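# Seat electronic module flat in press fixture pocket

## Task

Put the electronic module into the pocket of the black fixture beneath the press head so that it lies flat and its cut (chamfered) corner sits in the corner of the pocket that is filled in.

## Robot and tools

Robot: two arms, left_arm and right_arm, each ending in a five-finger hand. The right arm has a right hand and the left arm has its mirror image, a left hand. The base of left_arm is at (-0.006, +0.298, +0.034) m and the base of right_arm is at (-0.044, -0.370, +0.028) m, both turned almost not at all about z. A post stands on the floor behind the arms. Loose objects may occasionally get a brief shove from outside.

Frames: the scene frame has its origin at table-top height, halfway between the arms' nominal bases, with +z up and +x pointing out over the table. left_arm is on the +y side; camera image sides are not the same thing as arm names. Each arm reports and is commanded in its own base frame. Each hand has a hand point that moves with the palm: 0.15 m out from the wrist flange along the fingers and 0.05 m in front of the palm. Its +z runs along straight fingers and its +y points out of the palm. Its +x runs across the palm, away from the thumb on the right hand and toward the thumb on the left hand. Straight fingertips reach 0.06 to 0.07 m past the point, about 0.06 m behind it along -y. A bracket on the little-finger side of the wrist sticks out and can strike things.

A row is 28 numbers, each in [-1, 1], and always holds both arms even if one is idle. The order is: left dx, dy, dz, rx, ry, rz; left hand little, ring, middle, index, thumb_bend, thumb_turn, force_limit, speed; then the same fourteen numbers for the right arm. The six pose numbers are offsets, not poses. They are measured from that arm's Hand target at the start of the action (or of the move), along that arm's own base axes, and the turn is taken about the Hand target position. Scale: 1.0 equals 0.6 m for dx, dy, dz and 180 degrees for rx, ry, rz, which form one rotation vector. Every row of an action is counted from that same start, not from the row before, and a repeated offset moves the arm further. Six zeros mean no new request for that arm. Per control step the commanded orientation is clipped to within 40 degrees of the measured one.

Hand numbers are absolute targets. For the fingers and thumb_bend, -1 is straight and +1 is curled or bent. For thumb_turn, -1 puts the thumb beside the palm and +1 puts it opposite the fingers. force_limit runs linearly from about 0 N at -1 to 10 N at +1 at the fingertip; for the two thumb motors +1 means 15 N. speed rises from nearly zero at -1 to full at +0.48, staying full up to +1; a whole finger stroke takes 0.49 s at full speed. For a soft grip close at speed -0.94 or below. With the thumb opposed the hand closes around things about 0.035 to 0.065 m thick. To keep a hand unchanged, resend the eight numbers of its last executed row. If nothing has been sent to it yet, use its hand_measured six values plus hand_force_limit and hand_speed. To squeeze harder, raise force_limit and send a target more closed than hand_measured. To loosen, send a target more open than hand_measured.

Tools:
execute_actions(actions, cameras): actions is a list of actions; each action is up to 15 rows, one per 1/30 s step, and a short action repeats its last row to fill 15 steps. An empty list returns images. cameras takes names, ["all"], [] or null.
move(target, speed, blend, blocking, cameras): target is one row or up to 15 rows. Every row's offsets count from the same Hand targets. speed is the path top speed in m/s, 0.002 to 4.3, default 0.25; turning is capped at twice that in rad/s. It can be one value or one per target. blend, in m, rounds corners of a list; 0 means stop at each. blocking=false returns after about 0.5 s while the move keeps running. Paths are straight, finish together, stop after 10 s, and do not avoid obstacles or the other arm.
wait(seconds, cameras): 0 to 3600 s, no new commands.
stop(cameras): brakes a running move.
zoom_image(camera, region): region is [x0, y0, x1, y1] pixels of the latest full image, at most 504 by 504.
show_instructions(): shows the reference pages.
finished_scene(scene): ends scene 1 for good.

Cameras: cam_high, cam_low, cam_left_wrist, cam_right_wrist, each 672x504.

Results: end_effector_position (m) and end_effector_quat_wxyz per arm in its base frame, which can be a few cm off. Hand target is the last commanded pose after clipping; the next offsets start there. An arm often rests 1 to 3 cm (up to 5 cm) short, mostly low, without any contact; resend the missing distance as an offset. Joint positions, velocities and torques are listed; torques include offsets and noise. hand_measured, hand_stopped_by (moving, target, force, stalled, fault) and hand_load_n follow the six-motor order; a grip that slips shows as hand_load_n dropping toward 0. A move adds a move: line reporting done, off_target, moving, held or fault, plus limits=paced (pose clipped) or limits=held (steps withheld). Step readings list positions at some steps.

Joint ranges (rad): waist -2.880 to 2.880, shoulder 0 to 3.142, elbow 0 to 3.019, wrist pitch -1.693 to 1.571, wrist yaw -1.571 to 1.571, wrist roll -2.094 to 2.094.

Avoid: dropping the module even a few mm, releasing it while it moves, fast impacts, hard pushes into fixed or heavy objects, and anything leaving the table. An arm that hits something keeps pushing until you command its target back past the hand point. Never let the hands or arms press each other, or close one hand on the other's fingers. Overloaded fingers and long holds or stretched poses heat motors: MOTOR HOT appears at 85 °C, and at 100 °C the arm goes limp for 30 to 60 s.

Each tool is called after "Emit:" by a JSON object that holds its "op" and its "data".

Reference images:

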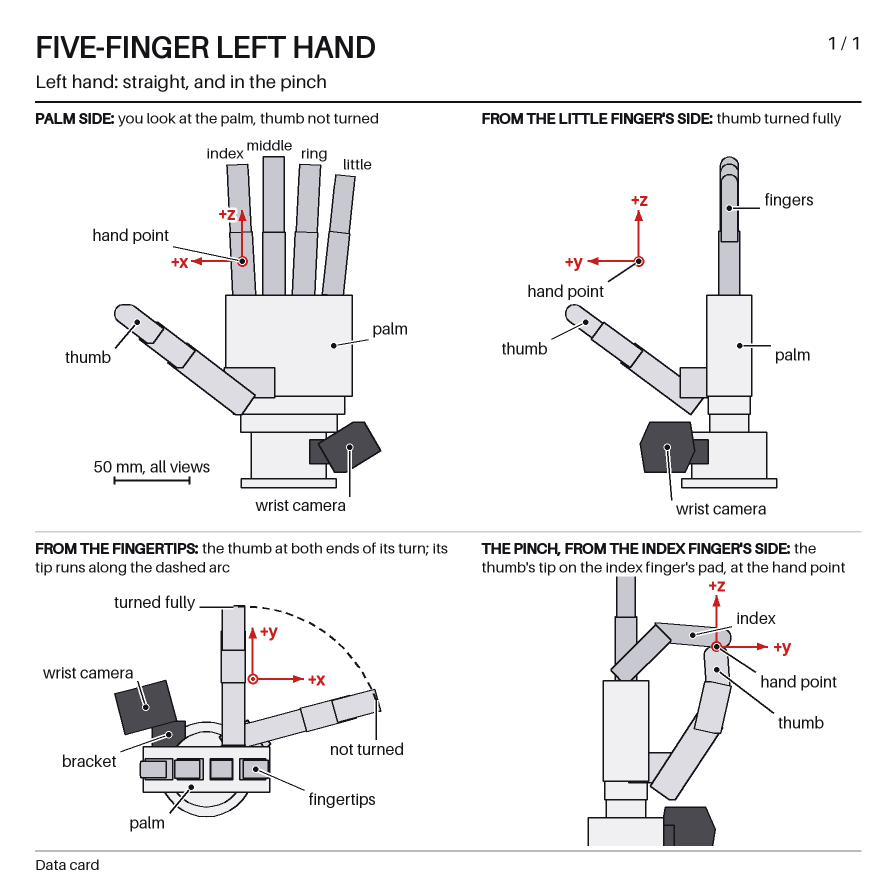

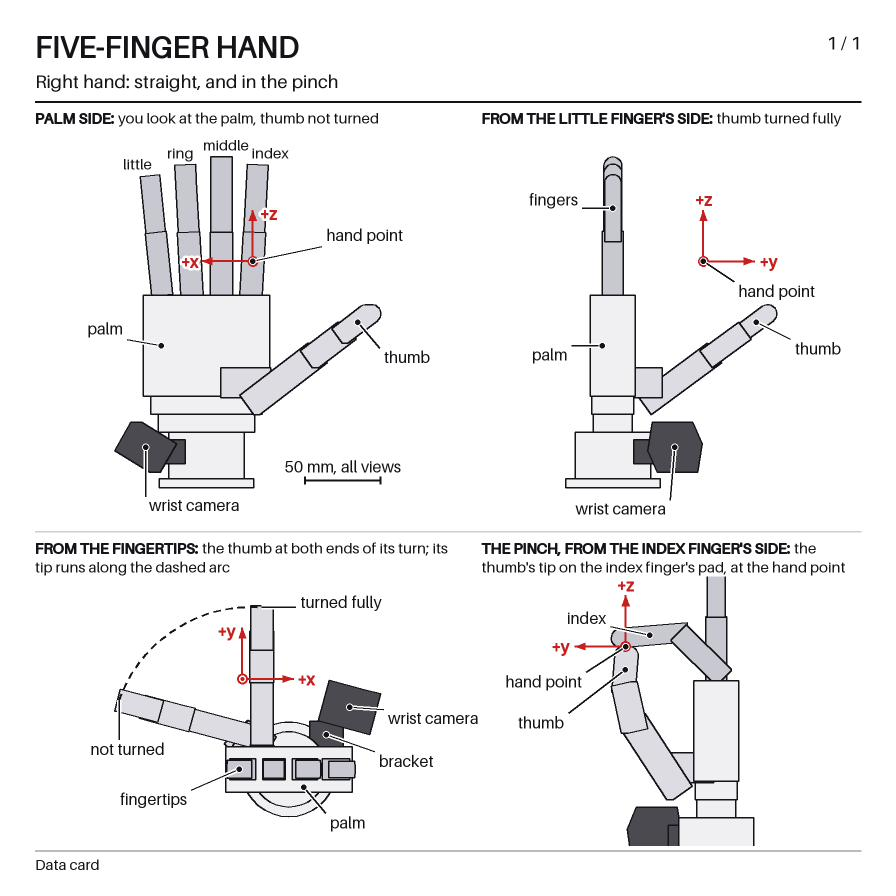

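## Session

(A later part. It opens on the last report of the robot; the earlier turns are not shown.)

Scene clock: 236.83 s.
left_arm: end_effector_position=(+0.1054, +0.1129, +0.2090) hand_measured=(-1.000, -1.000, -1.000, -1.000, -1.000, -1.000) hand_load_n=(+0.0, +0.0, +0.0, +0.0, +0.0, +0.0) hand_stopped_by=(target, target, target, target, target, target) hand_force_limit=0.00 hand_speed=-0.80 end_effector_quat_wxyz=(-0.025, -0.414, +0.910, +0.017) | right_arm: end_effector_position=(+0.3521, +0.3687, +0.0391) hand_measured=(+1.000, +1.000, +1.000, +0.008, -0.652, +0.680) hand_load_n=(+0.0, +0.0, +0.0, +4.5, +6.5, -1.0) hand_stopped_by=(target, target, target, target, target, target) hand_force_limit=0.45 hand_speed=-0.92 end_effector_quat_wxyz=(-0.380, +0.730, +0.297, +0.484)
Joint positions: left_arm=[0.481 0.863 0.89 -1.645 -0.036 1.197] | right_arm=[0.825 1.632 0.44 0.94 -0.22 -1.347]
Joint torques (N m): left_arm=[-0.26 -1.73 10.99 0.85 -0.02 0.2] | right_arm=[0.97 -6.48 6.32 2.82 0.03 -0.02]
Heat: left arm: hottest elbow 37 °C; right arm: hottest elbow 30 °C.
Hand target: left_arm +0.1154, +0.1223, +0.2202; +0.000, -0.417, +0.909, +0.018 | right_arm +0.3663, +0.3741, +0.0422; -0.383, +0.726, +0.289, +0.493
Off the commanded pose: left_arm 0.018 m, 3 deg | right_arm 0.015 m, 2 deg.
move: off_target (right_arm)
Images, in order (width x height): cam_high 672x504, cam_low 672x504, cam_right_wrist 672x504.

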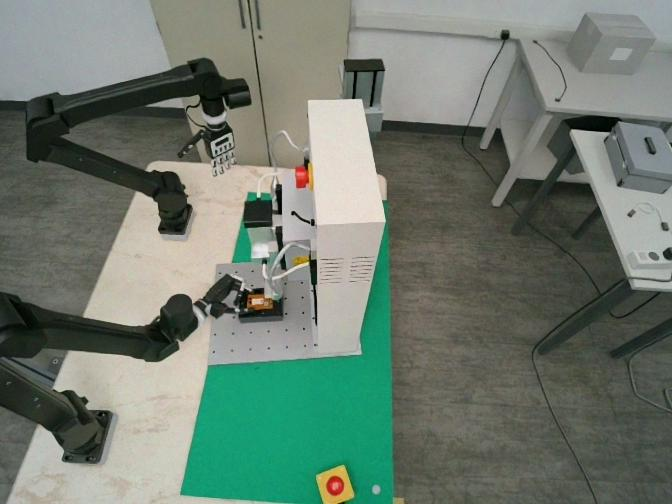

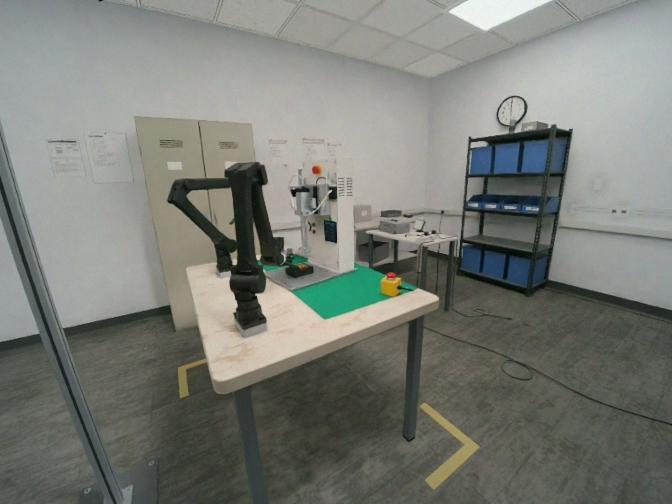

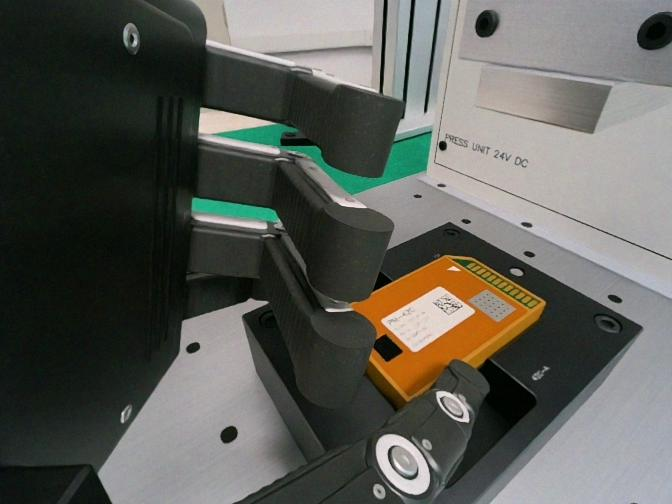

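Emit:
{"op": "move", "data": {"target": [0,0,0,0,0,0,-1,-1,-1,-1,-1,-1,0,-0.8, -0.001,-0.001,-0.010,0,0,0,1,1,1,0.010,-0.646,0.68,0.45,-0.92], "speed": 0.04, "cameras": ["cam_high","cam_right_wrist","cam_low"]}}

Emit:
{"op": "zoom_image", "data": {"camera": "cam_right_wrist", "region": [460, 280, 580, 370]}}

Emit:
{"op": "zoom_image", "data": {"camera": "cam_high", "region": [236, 284, 286, 324]}}

Emit:
{"op": "zoom_image", "data": {"camera": "cam_right_wrist", "region": [465, 320, 515, 375]}}

Emit:
{"op": "zoom_image", "data": {"camera": "cam_right_wrist", "region": [360, 340, 420, 420]}}

Scene clock: 239.10 s.
left_arm: end_effector_position=(+0.1054, +0.1129, +0.2090) hand_measured=(-1.000, -1.000, -1.000, -1.000, -1.000, -1.000) hand_load_n=(+0.0, +0.0, +0.0, +0.0, +0.0, +0.0) hand_stopped_by=(target, target, target, target, target, target) hand_force_limit=0.00 hand_speed=-0.80 end_effector_quat_wxyz=(-0.025, -0.414, +0.910, +0.017) | right_arm: end_effector_position=(+0.3540, +0.3690, +0.0373) hand_measured=(+1.000, +1.000, +1.000, +0.008, -0.652, +0.680) hand_load_n=(+0.0, +0.0, +0.0, +4.5, +7.0, -2.0) hand_stopped_by=(target, target, target, target, target, target) hand_force_limit=0.45 hand_speed=-0.92 end_effector_quat_wxyz=(-0.381, +0.727, +0.296, +0.489)
Joint positions: left_arm=[0.481 0.863 0.89 -1.645 -0.036 1.197] | right_arm=[0.824 1.651 0.44 0.971 -0.219 -1.348]
Joint torques (N m): left_arm=[-0.26 -1.73 10.99 0.85 -0.02 0.19] | right_arm=[0.91 -6.48 5.97 2.69 -0.04 -0.03]
Heat: left arm: hottest elbow 37 °C; right arm: hottest elbow 30 °C.
Hand target: left_arm +0.1154, +0.1223, +0.2202; +0.000, -0.417, +0.909, +0.018 | right_arm +0.3657, +0.3735, +0.0362; -0.383, +0.726, +0.289, +0.493
Off the commanded pose: left_arm 0.018 m, 3 deg | right_arm 0.013 m, 1 deg.
move: off_target (right_arm)
Images, in order (width x height): cam_high 672x504, cam_low 672x504, cam_right_wrist 672x504.

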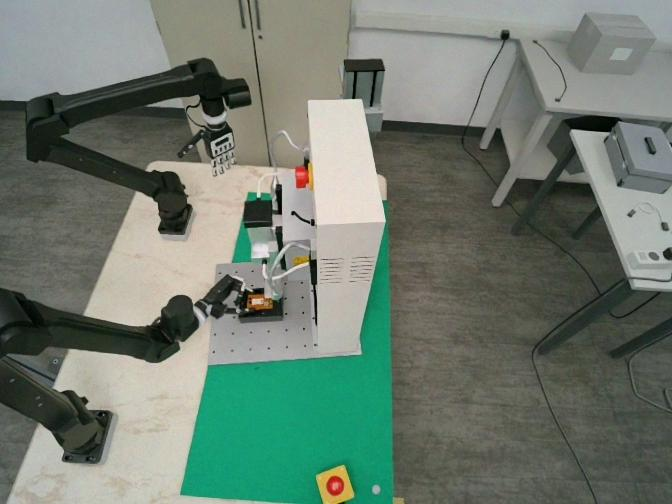

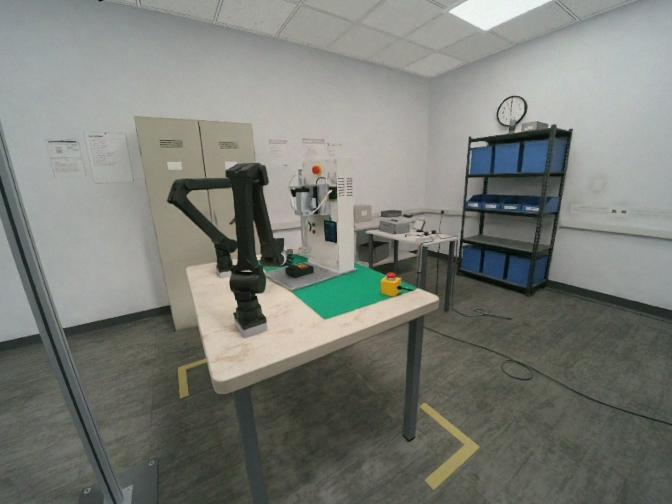

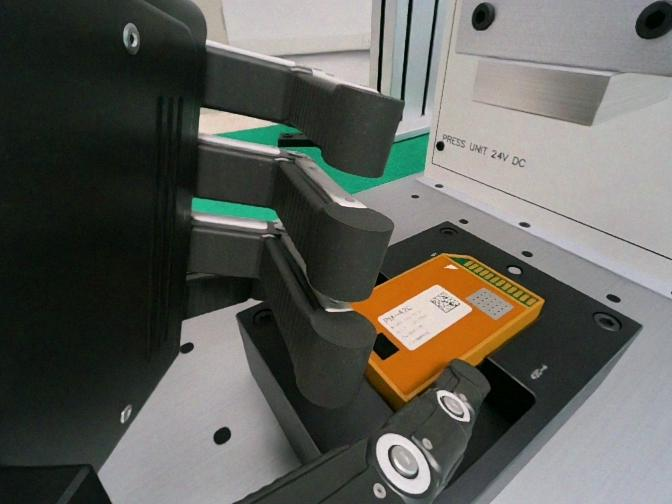

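Scaled by 4.200 from the camera's image (finer frame: 960x720).

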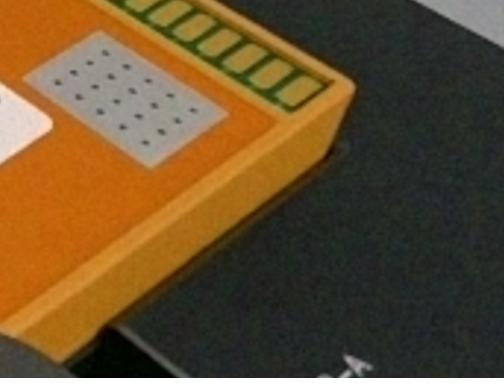

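Scaled by 10.080 from the camera's image (finer frame: 960x720).

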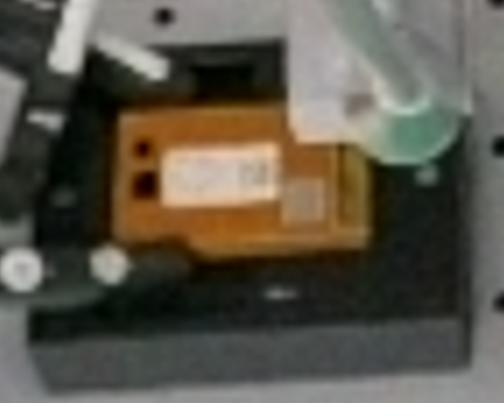

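Scaled by 9.164 from the camera's image (finer frame: 960x720).

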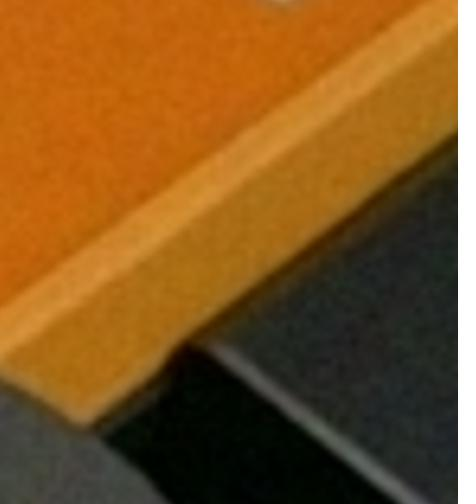

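Scaled by 6.300 from the camera's image (finer frame: 960x720).

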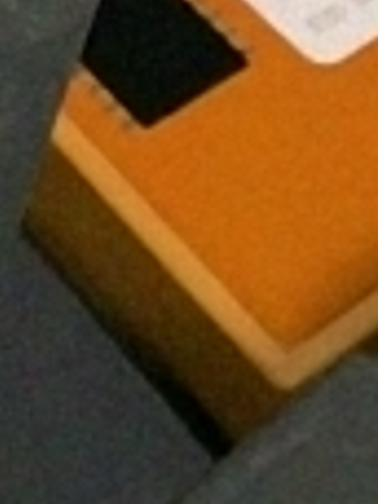

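Emit:
{"op": "execute_actions", "data": {"actions": [[[0,0,0,0,0,0,-1,-1,-1,-1,-1,-1,0,-0.8, 0,0,0,0,0,0,1,1,1,0.014,-0.66,0.68,0.2,-0.92]]], "cameras": ["cam_high","cam_right_wrist"]}}

Emit:
{"op": "zoom_image", "data": {"camera": "cam_right_wrist", "region": [460, 280, 580, 370]}}

Emit:
{"op": "zoom_image", "data": {"camera": "cam_right_wrist", "region": [465, 320, 515, 375]}}

Scene clock: 240.63 s.
left_arm: end_effector_position=(+0.1054, +0.1129, +0.2090) hand_measured=(-1.000, -1.000, -1.000, -1.000, -1.000, -1.000) hand_load_n=(+0.0, +0.0, +0.0, +0.0, +0.0, -0.5) hand_stopped_by=(target, target, target, target, target, target) hand_force_limit=0.00 hand_speed=-0.80 end_effector_quat_wxyz=(-0.025, -0.414, +0.910, +0.017) | right_arm: end_effector_position=(+0.3544, +0.3694, +0.0371) hand_measured=(+1.000, +1.000, +1.000, +0.012, -0.664, +0.680) hand_load_n=(+0.0, +0.0, +0.0, +5.0, +5.5, -2.0) hand_stopped_by=(target, target, target, target, target, target) hand_force_limit=0.20 hand_speed=-0.92 end_effector_quat_wxyz=(-0.381, +0.727, +0.296, +0.489)
Joint positions: left_arm=[0.481 0.863 0.89 -1.645 -0.036 1.197] | right_arm=[0.824 1.653 0.442 0.971 -0.219 -1.348]
Joint torques (N m): left_arm=[-0.32 -1.73 10.99 0.84 -0.02 0.19] | right_arm=[0.91 -6.65 5.97 2.67 -0.05 -0.01]
Heat: left arm: hottest elbow 37 °C; right arm: hottest wrist yaw 30 °C.
Hand target: left_arm +0.1154, +0.1223, +0.2202; +0.000, -0.417, +0.909, +0.018 | right_arm +0.3657, +0.3735, +0.0362; -0.383, +0.726, +0.289, +0.493
Off the commanded pose: left_arm 0.018 m, 3 deg | right_arm 0.012 m, 1 deg.
Step readings (end_effector_position of left_arm | right_arm):
0: (+0.1054, +0.1129, +0.2090) | (+0.3540, +0.3690, +0.0373)
1: (+0.1054, +0.1129, +0.2090) | (+0.3540, +0.3690, +0.0373)
2: (+0.1054, +0.1129, +0.2090) | (+0.3540, +0.3690, +0.0373)
4: (+0.1054, +0.1129, +0.2090) | (+0.3540, +0.3690, +0.0373)
8: (+0.1054, +0.1129, +0.2090) | (+0.3544, +0.3694, +0.0371)
15: (+0.1054, +0.1129, +0.2090) | (+0.3544, +0.3694, +0.0371)

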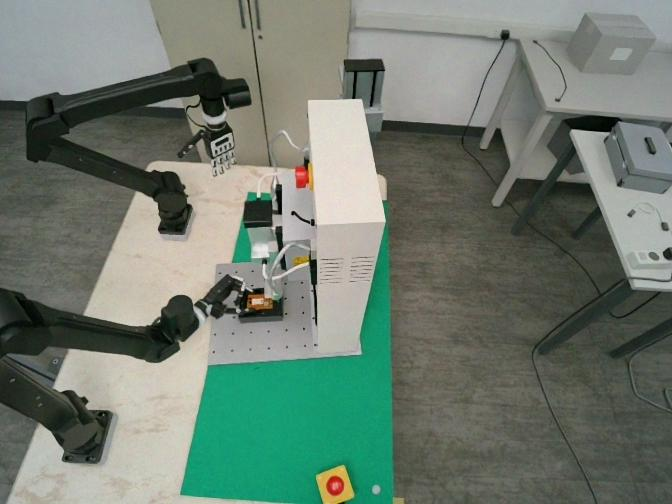

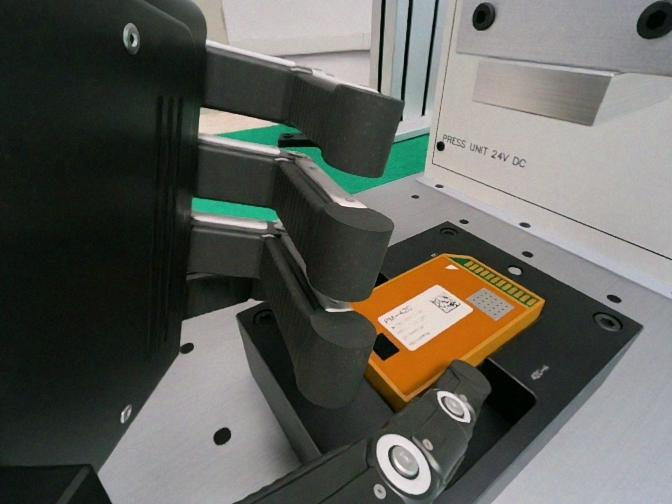

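Scaled by 4.200 from the camera's image (finer frame: 960x720).

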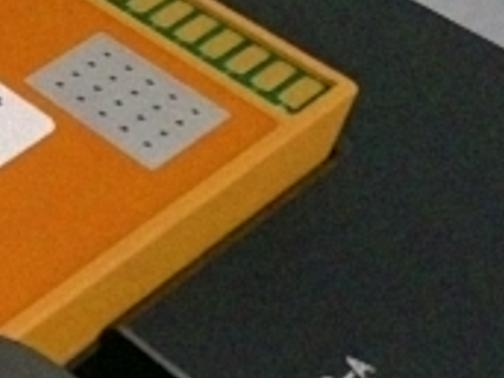

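Scaled by 9.164 from the camera's image (finer frame: 960x720).

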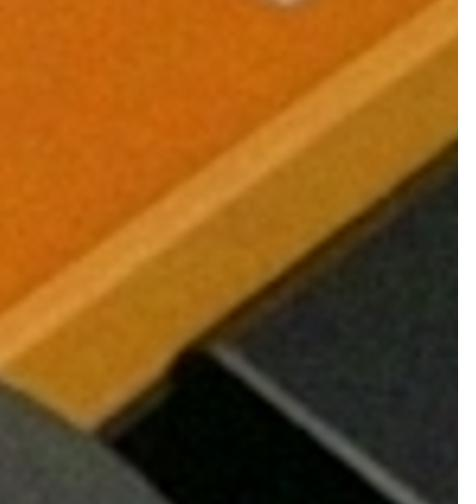

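Emit:
{"op": "zoom_image", "data": {"camera": "cam_right_wrist", "region": [420, 240, 480, 285]}}

Emit:
{"op": "zoom_image", "data": {"camera": "cam_right_wrist", "region": [370, 240, 450, 300]}}

Emit:
{"op": "zoom_image", "data": {"camera": "cam_right_wrist", "region": [480, 260, 560, 320]}}

Emit:
{"op": "zoom_image", "data": {"camera": "cam_high", "region": [242, 288, 278, 312]}}

Scaled by 8.400 from the camera's image (finer frame: 960x720).

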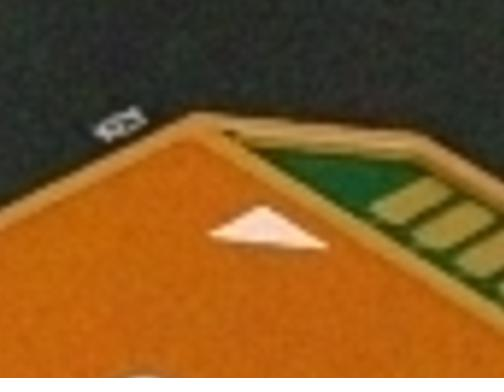

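Scaled by 6.300 from the camera's image (finer frame: 960x720).

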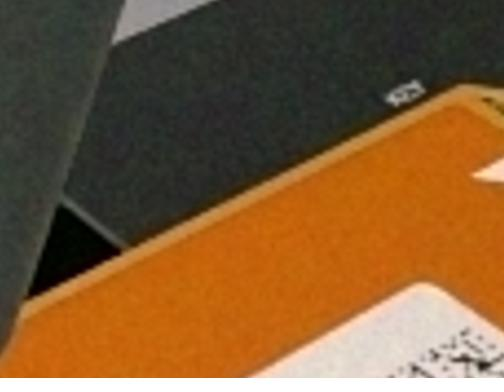

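Scaled by 6.300 from the camera's image (finer frame: 960x720).

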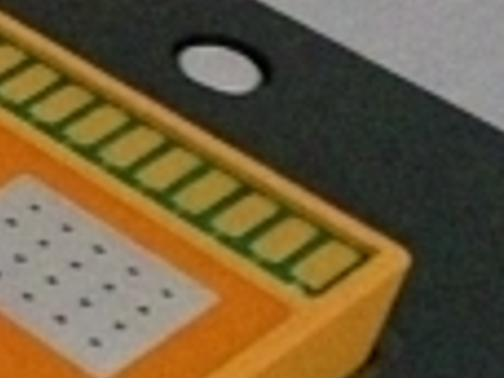

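Scaled by 14.000 from the camera's image (finer frame: 960x720).

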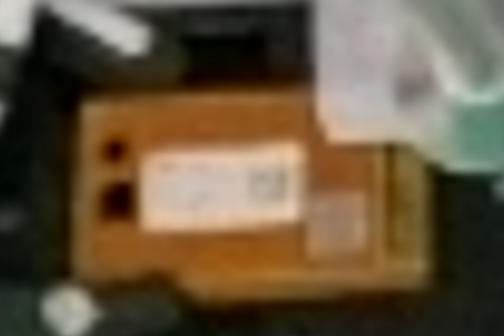

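Emit:
{"op": "execute_actions", "data": {"actions": [[[0,0,0,0,0,0,-1,-1,-1,-1,-1,-1,0,-0.8, 0,0,-0.006,0,0,0,1,1,1,0.014,-0.66,0.68,0.2,-0.92]],[[0,0,0,0,0,0,-1,-1,-1,-1,-1,-1,0,-0.8, 0,0,0,0,0,0,1,1,1,0.024,-0.674,0.68,0.2,-0.92]],[[0,0,0,0,0,0,-1,-1,-1,-1,-1,-1,0,-0.8, 0,0,0,0,0,0,1,1,1,0.036,-0.686,0.68,0.2,-0.92]]], "cameras": ["cam_high","cam_right_wrist"]}}

Emit:
{"op": "zoom_image", "data": {"camera": "cam_right_wrist", "region": [460, 280, 580, 370]}}

Emit:
{"op": "zoom_image", "data": {"camera": "cam_right_wrist", "region": [465, 320, 515, 375]}}

Emit:
{"op": "zoom_image", "data": {"camera": "cam_high", "region": [242, 288, 278, 312]}}

Scene clock: 243.20 s.
left_arm: end_effector_position=(+0.1054, +0.1129, +0.2090) hand_measured=(-1.000, -1.000, -1.000, -1.000, -1.000, -1.000) hand_load_n=(+0.0, +0.0, +0.0, +0.0, +0.0, +0.0) hand_stopped_by=(target, target, target, target, target, target) hand_force_limit=0.00 hand_speed=-0.80 end_effector_quat_wxyz=(-0.025, -0.414, +0.910, +0.017) | right_arm: end_effector_position=(+0.3551, +0.3702, +0.0359) hand_measured=(+1.000, +1.000, +1.000, +0.028, -0.688, +0.680) hand_load_n=(+0.0, +0.0, +0.0, +5.5, +4.5, -1.5) hand_stopped_by=(target, target, target, force, target, target) hand_force_limit=0.20 hand_speed=-0.92 end_effector_quat_wxyz=(-0.382, +0.725, +0.295, +0.491)
Joint positions: left_arm=[0.481 0.863 0.89 -1.645 -0.036 1.197] | right_arm=[0.824 1.667 0.442 0.992 -0.219 -1.348]
Joint torques (N m): left_arm=[-0.26 -1.67 10.99 0.84 -0.02 0.2] | right_arm=[0.91 -6.53 5.82 2.44 -0.05 -0.02]
Heat: left arm: hottest elbow 37 °C; right arm: hottest wrist yaw 30 °C.
Hand target: left_arm +0.1154, +0.1223, +0.2202; +0.000, -0.417, +0.909, +0.018 | right_arm +0.3657, +0.3735, +0.0326; -0.383, +0.726, +0.289, +0.493
Off the commanded pose: left_arm 0.018 m, 3 deg | right_arm 0.012 m, 1 deg.
Step readings (end_effector_position of left_arm | right_arm):
0: (+0.1054, +0.1129, +0.2090) | (+0.3544, +0.3694, +0.0371)
1: (+0.1054, +0.1129, +0.2090) | (+0.3545, +0.3696, +0.0375)
2: (+0.1054, +0.1129, +0.2090) | (+0.3541, +0.3692, +0.0373)
4: (+0.1054, +0.1129, +0.2090) | (+0.3547, +0.3698, +0.0365)
8: (+0.1054, +0.1129, +0.2090) | (+0.3555, +0.3695, +0.0359)
15: (+0.1054, +0.1129, +0.2090) | (+0.3555, +0.3695, +0.0359)
16: (+0.1054, +0.1129, +0.2090) | (+0.3555, +0.3695, +0.0359)
17: (+0.1054, +0.1129, +0.2090) | (+0.3555, +0.3695, +0.0359)
19: (+0.1054, +0.1129, +0.2090) | (+0.3555, +0.3695, +0.0359)
23: (+0.1054, +0.1129, +0.2090) | (+0.3551, +0.3702, +0.0363)
30: (+0.1054, +0.1129, +0.2090) | (+0.3551, +0.3702, +0.0363)
31: (+0.1054, +0.1129, +0.2090) | (+0.3551, +0.3702, +0.0363)
32: (+0.1054, +0.1129, +0.2090) | (+0.3551, +0.3702, +0.0363)
34: (+0.1054, +0.1129, +0.2090) | (+0.3550, +0.3701, +0.0355)
38: (+0.1054, +0.1129, +0.2090) | (+0.3551, +0.3702, +0.0359)
45: (+0.1054, +0.1129, +0.2090) | (+0.3551, +0.3702, +0.0359)

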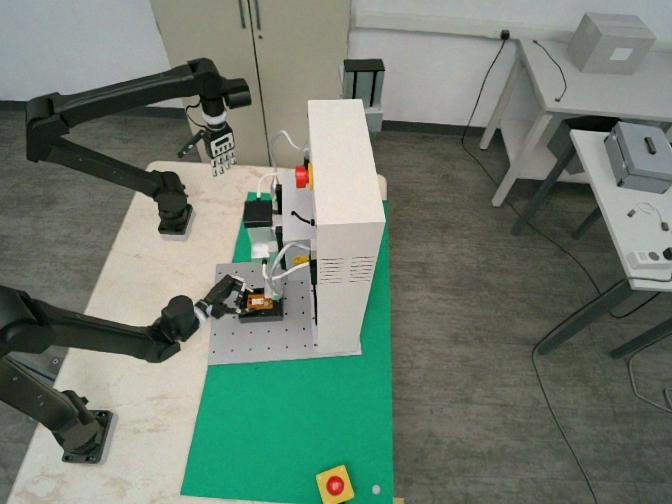

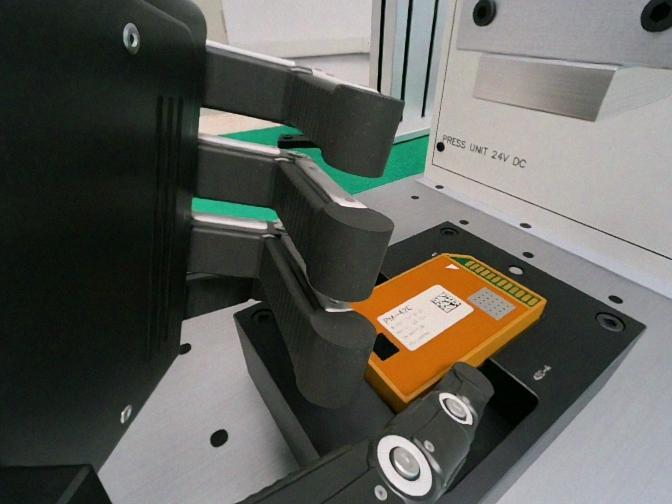

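Scaled by 4.200 from the camera's image (finer frame: 960x720).

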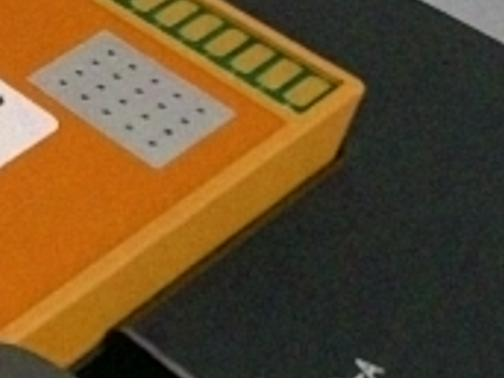

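Scaled by 9.164 from the camera's image (finer frame: 960x720).

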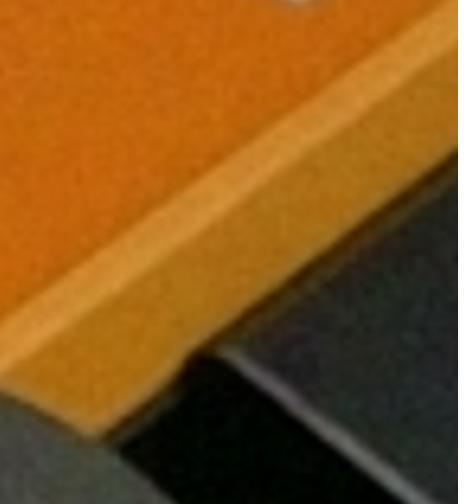

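Scaled by 14.000 from the camera's image (finer frame: 960x720).

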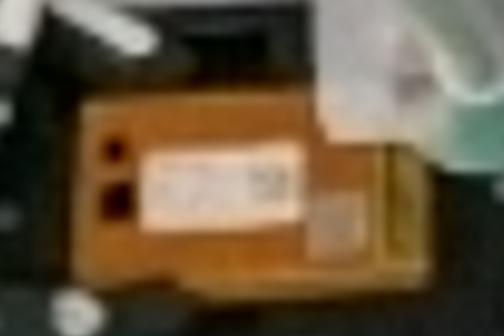

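Emit:
{"op": "execute_actions", "data": {"actions": [[[0,0,0,0,0,0,-1,-1,-1,-1,-1,-1,0,-0.8, 0,0,0.004,0,0,0,1,1,1,-0.08,-0.76,0.68,0.2,-0.9]],[[0,0,0,0,0,0,-1,-1,-1,-1,-1,-1,0,-0.8, 0,0,0,0,0,0,1,1,1,-0.12,-0.8,0.68,0.2,-0.9]]], "cameras": ["cam_high","cam_right_wrist"]}}

Emit:
{"op": "zoom_image", "data": {"camera": "cam_right_wrist", "region": [460, 280, 580, 370]}}

Emit:
{"op": "zoom_image", "data": {"camera": "cam_right_wrist", "region": [340, 240, 580, 420]}}

Emit:
{"op": "zoom_image", "data": {"camera": "cam_high", "region": [236, 284, 286, 324]}}

Scene clock: 245.20 s.
left_arm: end_effector_position=(+0.1054, +0.1129, +0.2090) hand_measured=(-1.000, -1.000, -1.000, -1.000, -1.000, -1.000) hand_load_n=(+0.0, +0.0, +0.0, +0.0, +0.0, +0.0) hand_stopped_by=(target, target, target, target, target, target) hand_force_limit=0.00 hand_speed=-0.80 end_effector_quat_wxyz=(-0.025, -0.414, +0.910, +0.017) | right_arm: end_effector_position=(+0.3584, +0.3665, +0.0343) hand_measured=(+1.000, +1.000, +1.000, -0.118, -0.796, +0.680) hand_load_n=(+0.0, +0.0, +0.0, -4.0, -3.0, +0.5) hand_stopped_by=(target, target, target, target, target, target) hand_force_limit=0.20 hand_speed=-0.90 end_effector_quat_wxyz=(-0.379, +0.727, +0.291, +0.492)
Joint positions: left_arm=[0.481 0.863 0.89 -1.645 -0.036 1.197] | right_arm=[0.815 1.67 0.442 0.992 -0.217 -1.347]
Joint torques (N m): left_arm=[-0.26 -1.73 10.99 0.85 -0.02 0.2] | right_arm=[1.03 -7.47 5.83 1.99 -0.07 -0.02]
Heat: left arm: hottest elbow 37 °C; right arm: hottest wrist yaw 30 °C.
Hand target: left_arm +0.1154, +0.1223, +0.2202; +0.000, -0.417, +0.909, +0.018 | right_arm +0.3657, +0.3735, +0.0350; -0.383, +0.726, +0.289, +0.493
Off the commanded pose: left_arm 0.018 m, 3 deg | right_arm 0.010 m, 1 deg.
Step readings (end_effector_position of left_arm | right_arm):
0: (+0.1054, +0.1129, +0.2090) | (+0.3551, +0.3702, +0.0359)
1: (+0.1054, +0.1129, +0.2090) | (+0.3551, +0.3702, +0.0359)
2: (+0.1054, +0.1129, +0.2090) | (+0.3551, +0.3702, +0.0359)
4: (+0.1054, +0.1129, +0.2090) | (+0.3551, +0.3702, +0.0359)
8: (+0.1054, +0.1129, +0.2090) | (+0.3552, +0.3696, +0.0348)
15: (+0.1054, +0.1129, +0.2090) | (+0.3573, +0.3673, +0.0340)
16: (+0.1054, +0.1129, +0.2090) | (+0.3573, +0.3673, +0.0340)
17: (+0.1054, +0.1129, +0.2090) | (+0.3580, +0.3668, +0.0341)
19: (+0.1054, +0.1129, +0.2090) | (+0.3585, +0.3665, +0.0344)
23: (+0.1054, +0.1129, +0.2090) | (+0.3585, +0.3665, +0.0344)
30: (+0.1054, +0.1129, +0.2090) | (+0.3584, +0.3665, +0.0343)

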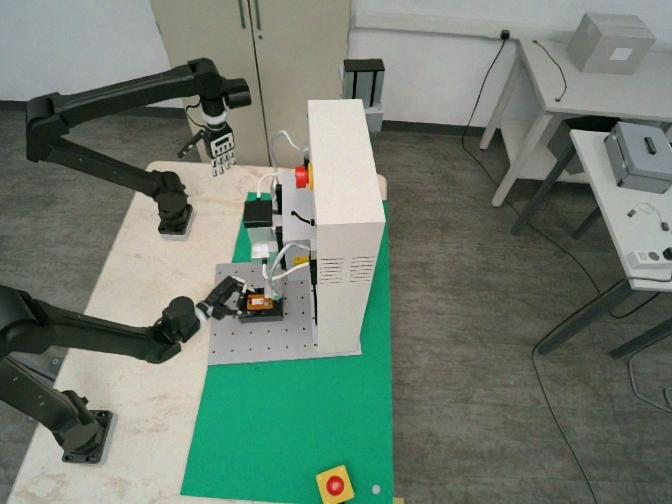

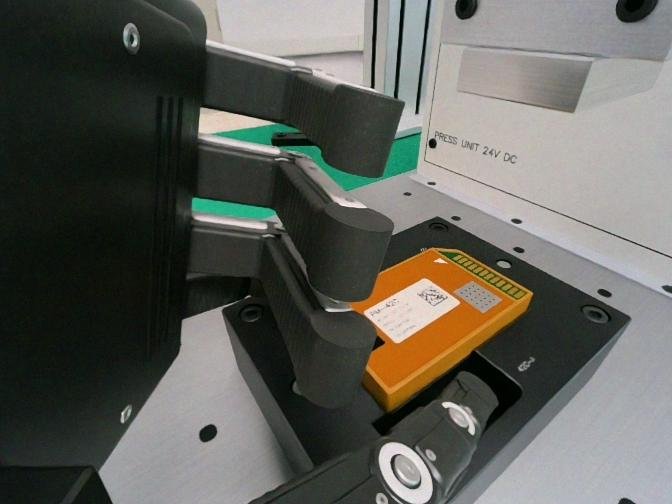

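Scaled by 4.200 from the camera's image (finer frame: 960x720).

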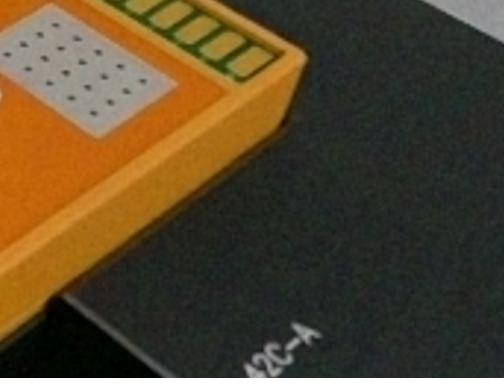

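Scaled by 2.100 from the camera's image (finer frame: 960x720).

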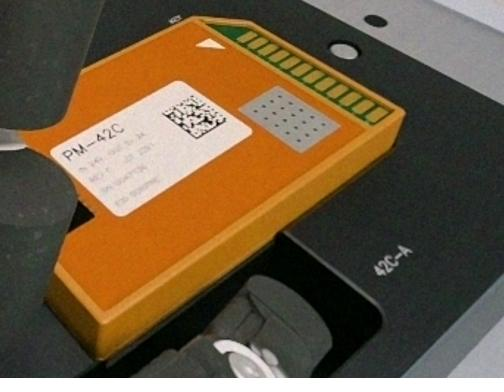

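Scaled by 10.080 from the camera's image (finer frame: 960x720).

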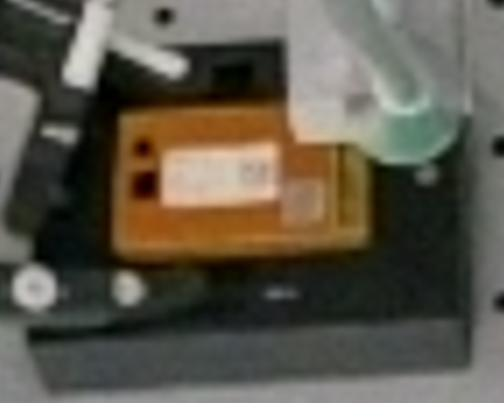

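Emit:
{"op": "zoom_image", "data": {"camera": "cam_right_wrist", "region": [355, 340, 485, 425]}}

Emit:
{"op": "zoom_image", "data": {"camera": "cam_right_wrist", "region": [450, 320, 500, 365]}}

Emit:
{"op": "zoom_image", "data": {"camera": "cam_right_wrist", "region": [355, 370, 415, 420]}}

Scaled by 3.877 from the camera's image (finer frame: 960x720).

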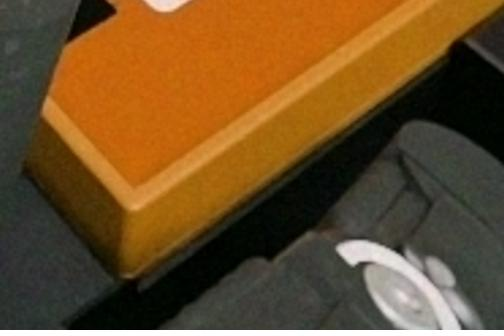

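Scaled by 10.080 from the camera's image (finer frame: 960x720).

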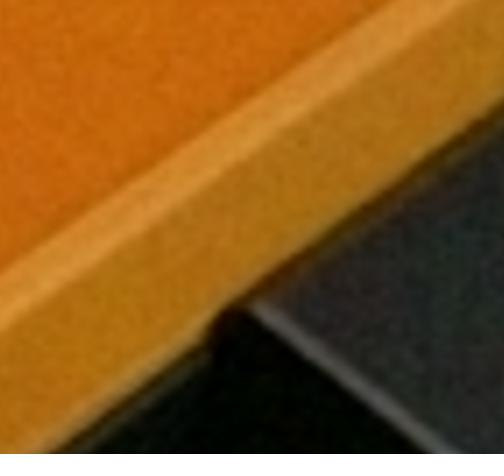

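Scaled by 8.400 from the camera's image (finer frame: 960x720).

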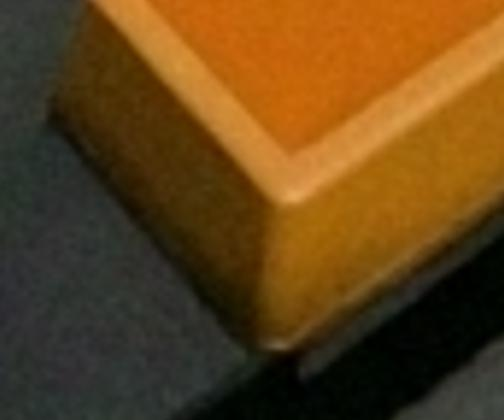

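Emit:
{"op": "zoom_image", "data": {"camera": "cam_high", "region": [242, 288, 278, 312]}}

Emit:
{"op": "zoom_image", "data": {"camera": "cam_right_wrist", "region": [340, 220, 560, 385]}}

Scaled by 14.000 from the camera's image (finer frame: 960x720).

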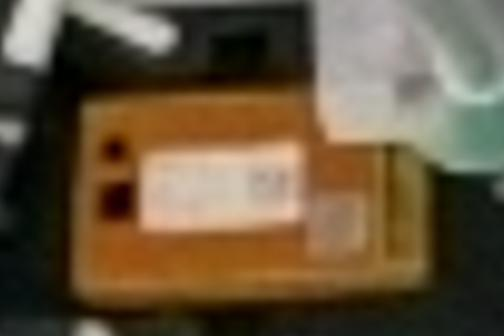

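Scaled by 2.291 from the camera's image (finer frame: 960x720).

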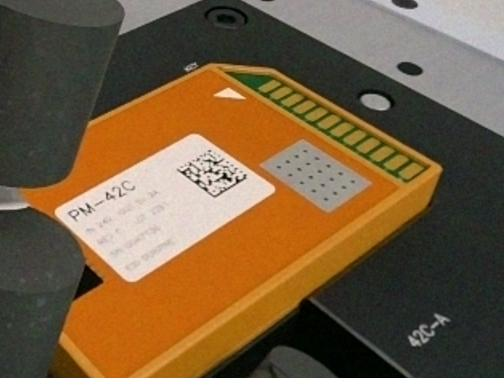

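Emit:
{"op": "move", "data": {"target": [0,0,0,0,0,0,-1,-1,-1,-1,-1,-1,0,-0.8, 0,0,0.03,0,0,0,1,1,1,-0.12,-0.8,0.68,0.2,-0.9], "speed": 0.05, "cameras": ["cam_high","cam_right_wrist"]}}

Emit:
{"op": "zoom_image", "data": {"camera": "cam_high", "region": [236, 284, 286, 324]}}

Scene clock: 247.63 s.
left_arm: end_effector_position=(+0.1054, +0.1129, +0.2090) hand_measured=(-1.000, -1.000, -1.000, -1.000, -1.000, -1.000) hand_load_n=(+0.0, +0.0, +0.0, +0.0, +0.0, +0.0) hand_stopped_by=(target, target, target, target, target, target) hand_force_limit=0.00 hand_speed=-0.80 end_effector_quat_wxyz=(-0.025, -0.414, +0.910, +0.017) | right_arm: end_effector_position=(+0.3551, +0.3660, +0.0373) hand_measured=(+1.000, +1.000, +1.000, -0.120, -0.798, +0.680) hand_load_n=(+0.0, +0.0, +0.0, +0.0, -0.5, +0.0) hand_stopped_by=(target, target, target, target, target, target) hand_force_limit=0.20 hand_speed=-0.90 end_effector_quat_wxyz=(-0.380, +0.734, +0.293, +0.481)
Joint positions: left_arm=[0.481 0.863 0.89 -1.645 -0.036 1.197] | right_arm=[0.815 1.632 0.444 0.929 -0.226 -1.34]
Joint torques (N m): left_arm=[-0.26 -1.73 10.99 0.84 -0.02 0.19] | right_arm=[1.08 -9.88 6.24 1.43 -0.08 -0.02]
Heat: left arm: hottest elbow 38 °C; right arm: hottest wrist yaw 30 °C.
Hand target: left_arm +0.1154, +0.1223, +0.2202; +0.000, -0.417, +0.909, +0.018 | right_arm +0.3657, +0.3735, +0.0530; -0.383, +0.726, +0.289, +0.493
Off the commanded pose: left_arm 0.018 m, 3 deg | right_arm 0.020 m, 2 deg.
move: off_target (right_arm)

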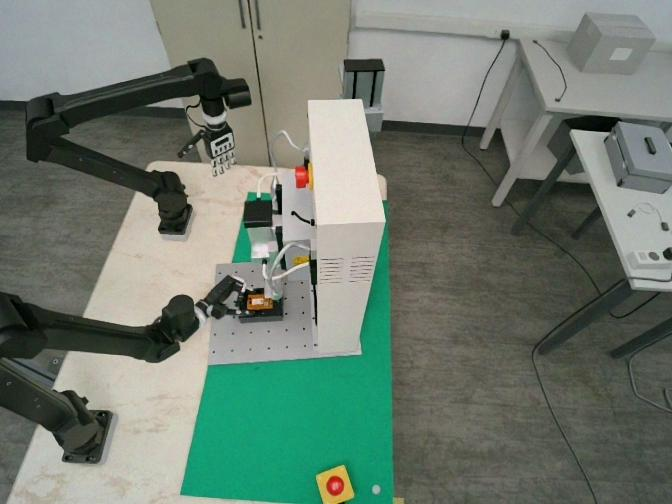

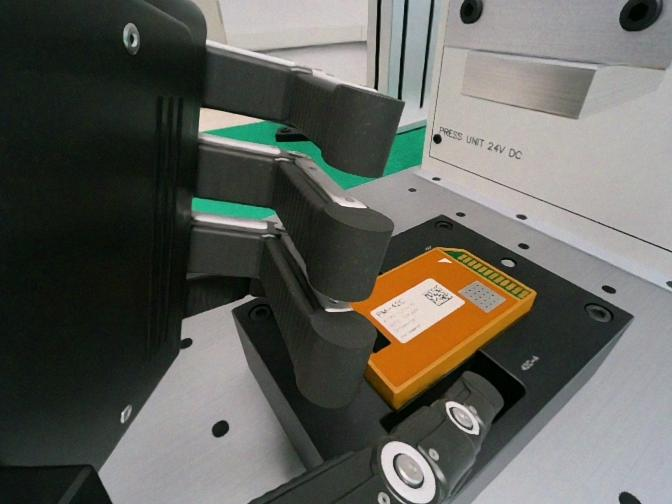

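Scaled by 10.080 from the camera's image (finer frame: 960x720).

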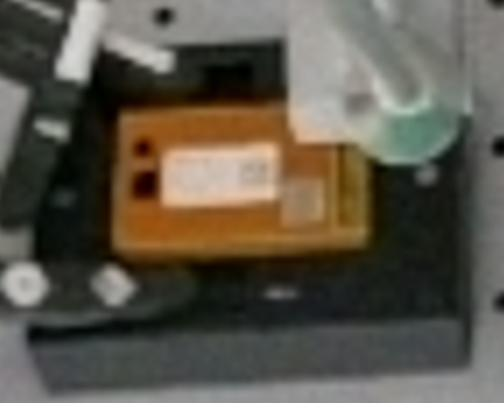

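Emit:
{"op": "move", "data": {"target": [0,0,0,0,0,0,-1,-1,-1,-1,-1,-1,0,-0.8, -0.01,-0.005,0.04,0,0,0,1,1,1,-0.12,-0.8,0.68,0.2,-0.9], "speed": 0.05, "cameras": ["cam_high","cam_right_wrist"]}}

Emit:
{"op": "zoom_image", "data": {"camera": "cam_high", "region": [236, 284, 286, 324]}}

Scene clock: 249.00 s.
left_arm: end_effector_position=(+0.1054, +0.1129, +0.2090) hand_measured=(-1.000, -1.000, -1.000, -1.000, -1.000, -1.000) hand_load_n=(+0.0, +0.0, +0.0, +0.0, +0.0, +0.0) hand_stopped_by=(target, target, target, target, target, target) hand_force_limit=0.00 hand_speed=-0.80 end_effector_quat_wxyz=(-0.025, -0.414, +0.910, +0.017) | right_arm: end_effector_position=(+0.3539, +0.3634, +0.0634) hand_measured=(+1.000, +1.000, +1.000, -0.120, -0.798, +0.680) hand_load_n=(+0.0, +0.0, +0.0, +0.0, +0.0, +0.5) hand_stopped_by=(target, target, target, target, target, target) hand_force_limit=0.20 hand_speed=-0.90 end_effector_quat_wxyz=(-0.379, +0.733, +0.291, +0.484)
Joint positions: left_arm=[0.481 0.863 0.89 -1.645 -0.036 1.197] | right_arm=[0.815 1.526 0.444 0.83 -0.222 -1.34]
Joint torques (N m): left_arm=[-0.32 -1.73 10.99 0.85 -0.02 0.19] | right_arm=[1.49 -8.94 6.58 1.5 0.1 0.01]
Heat: left arm: hottest elbow 38 °C; right arm: hottest wrist yaw 30 °C.
Hand target: left_arm +0.1154, +0.1223, +0.2202; +0.000, -0.417, +0.909, +0.018 | right_arm +0.3597, +0.3705, +0.0770; -0.383, +0.726, +0.289, +0.493
Off the commanded pose: left_arm 0.018 m, 3 deg | right_arm 0.016 m, 1 deg.
move: off_target (right_arm)

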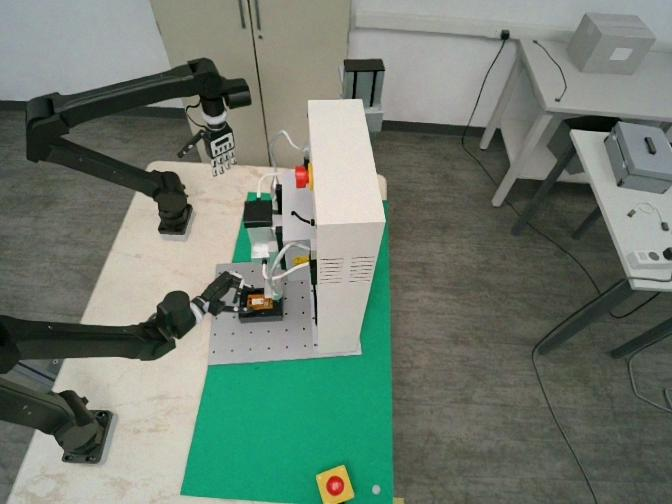

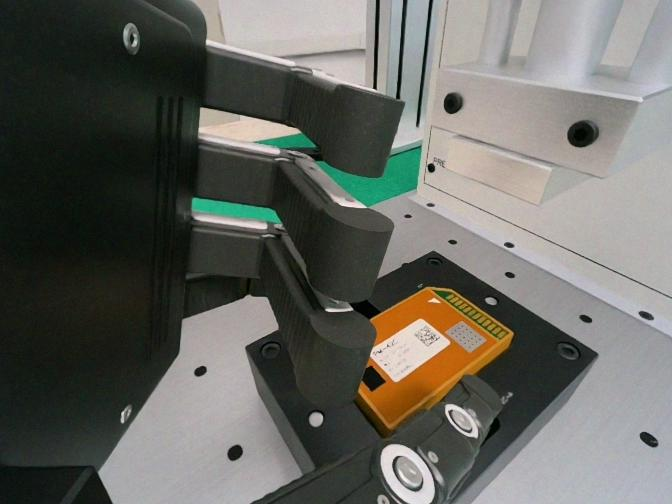

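Scaled by 10.080 from the camera's image (finer frame: 960x720).

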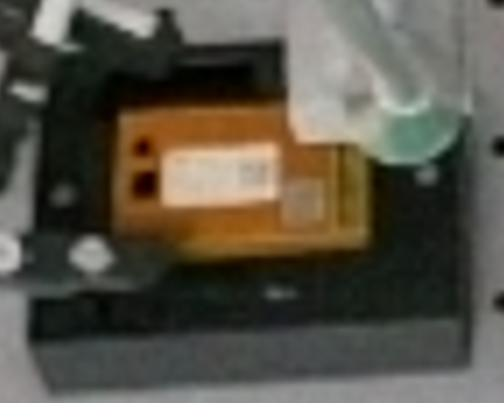

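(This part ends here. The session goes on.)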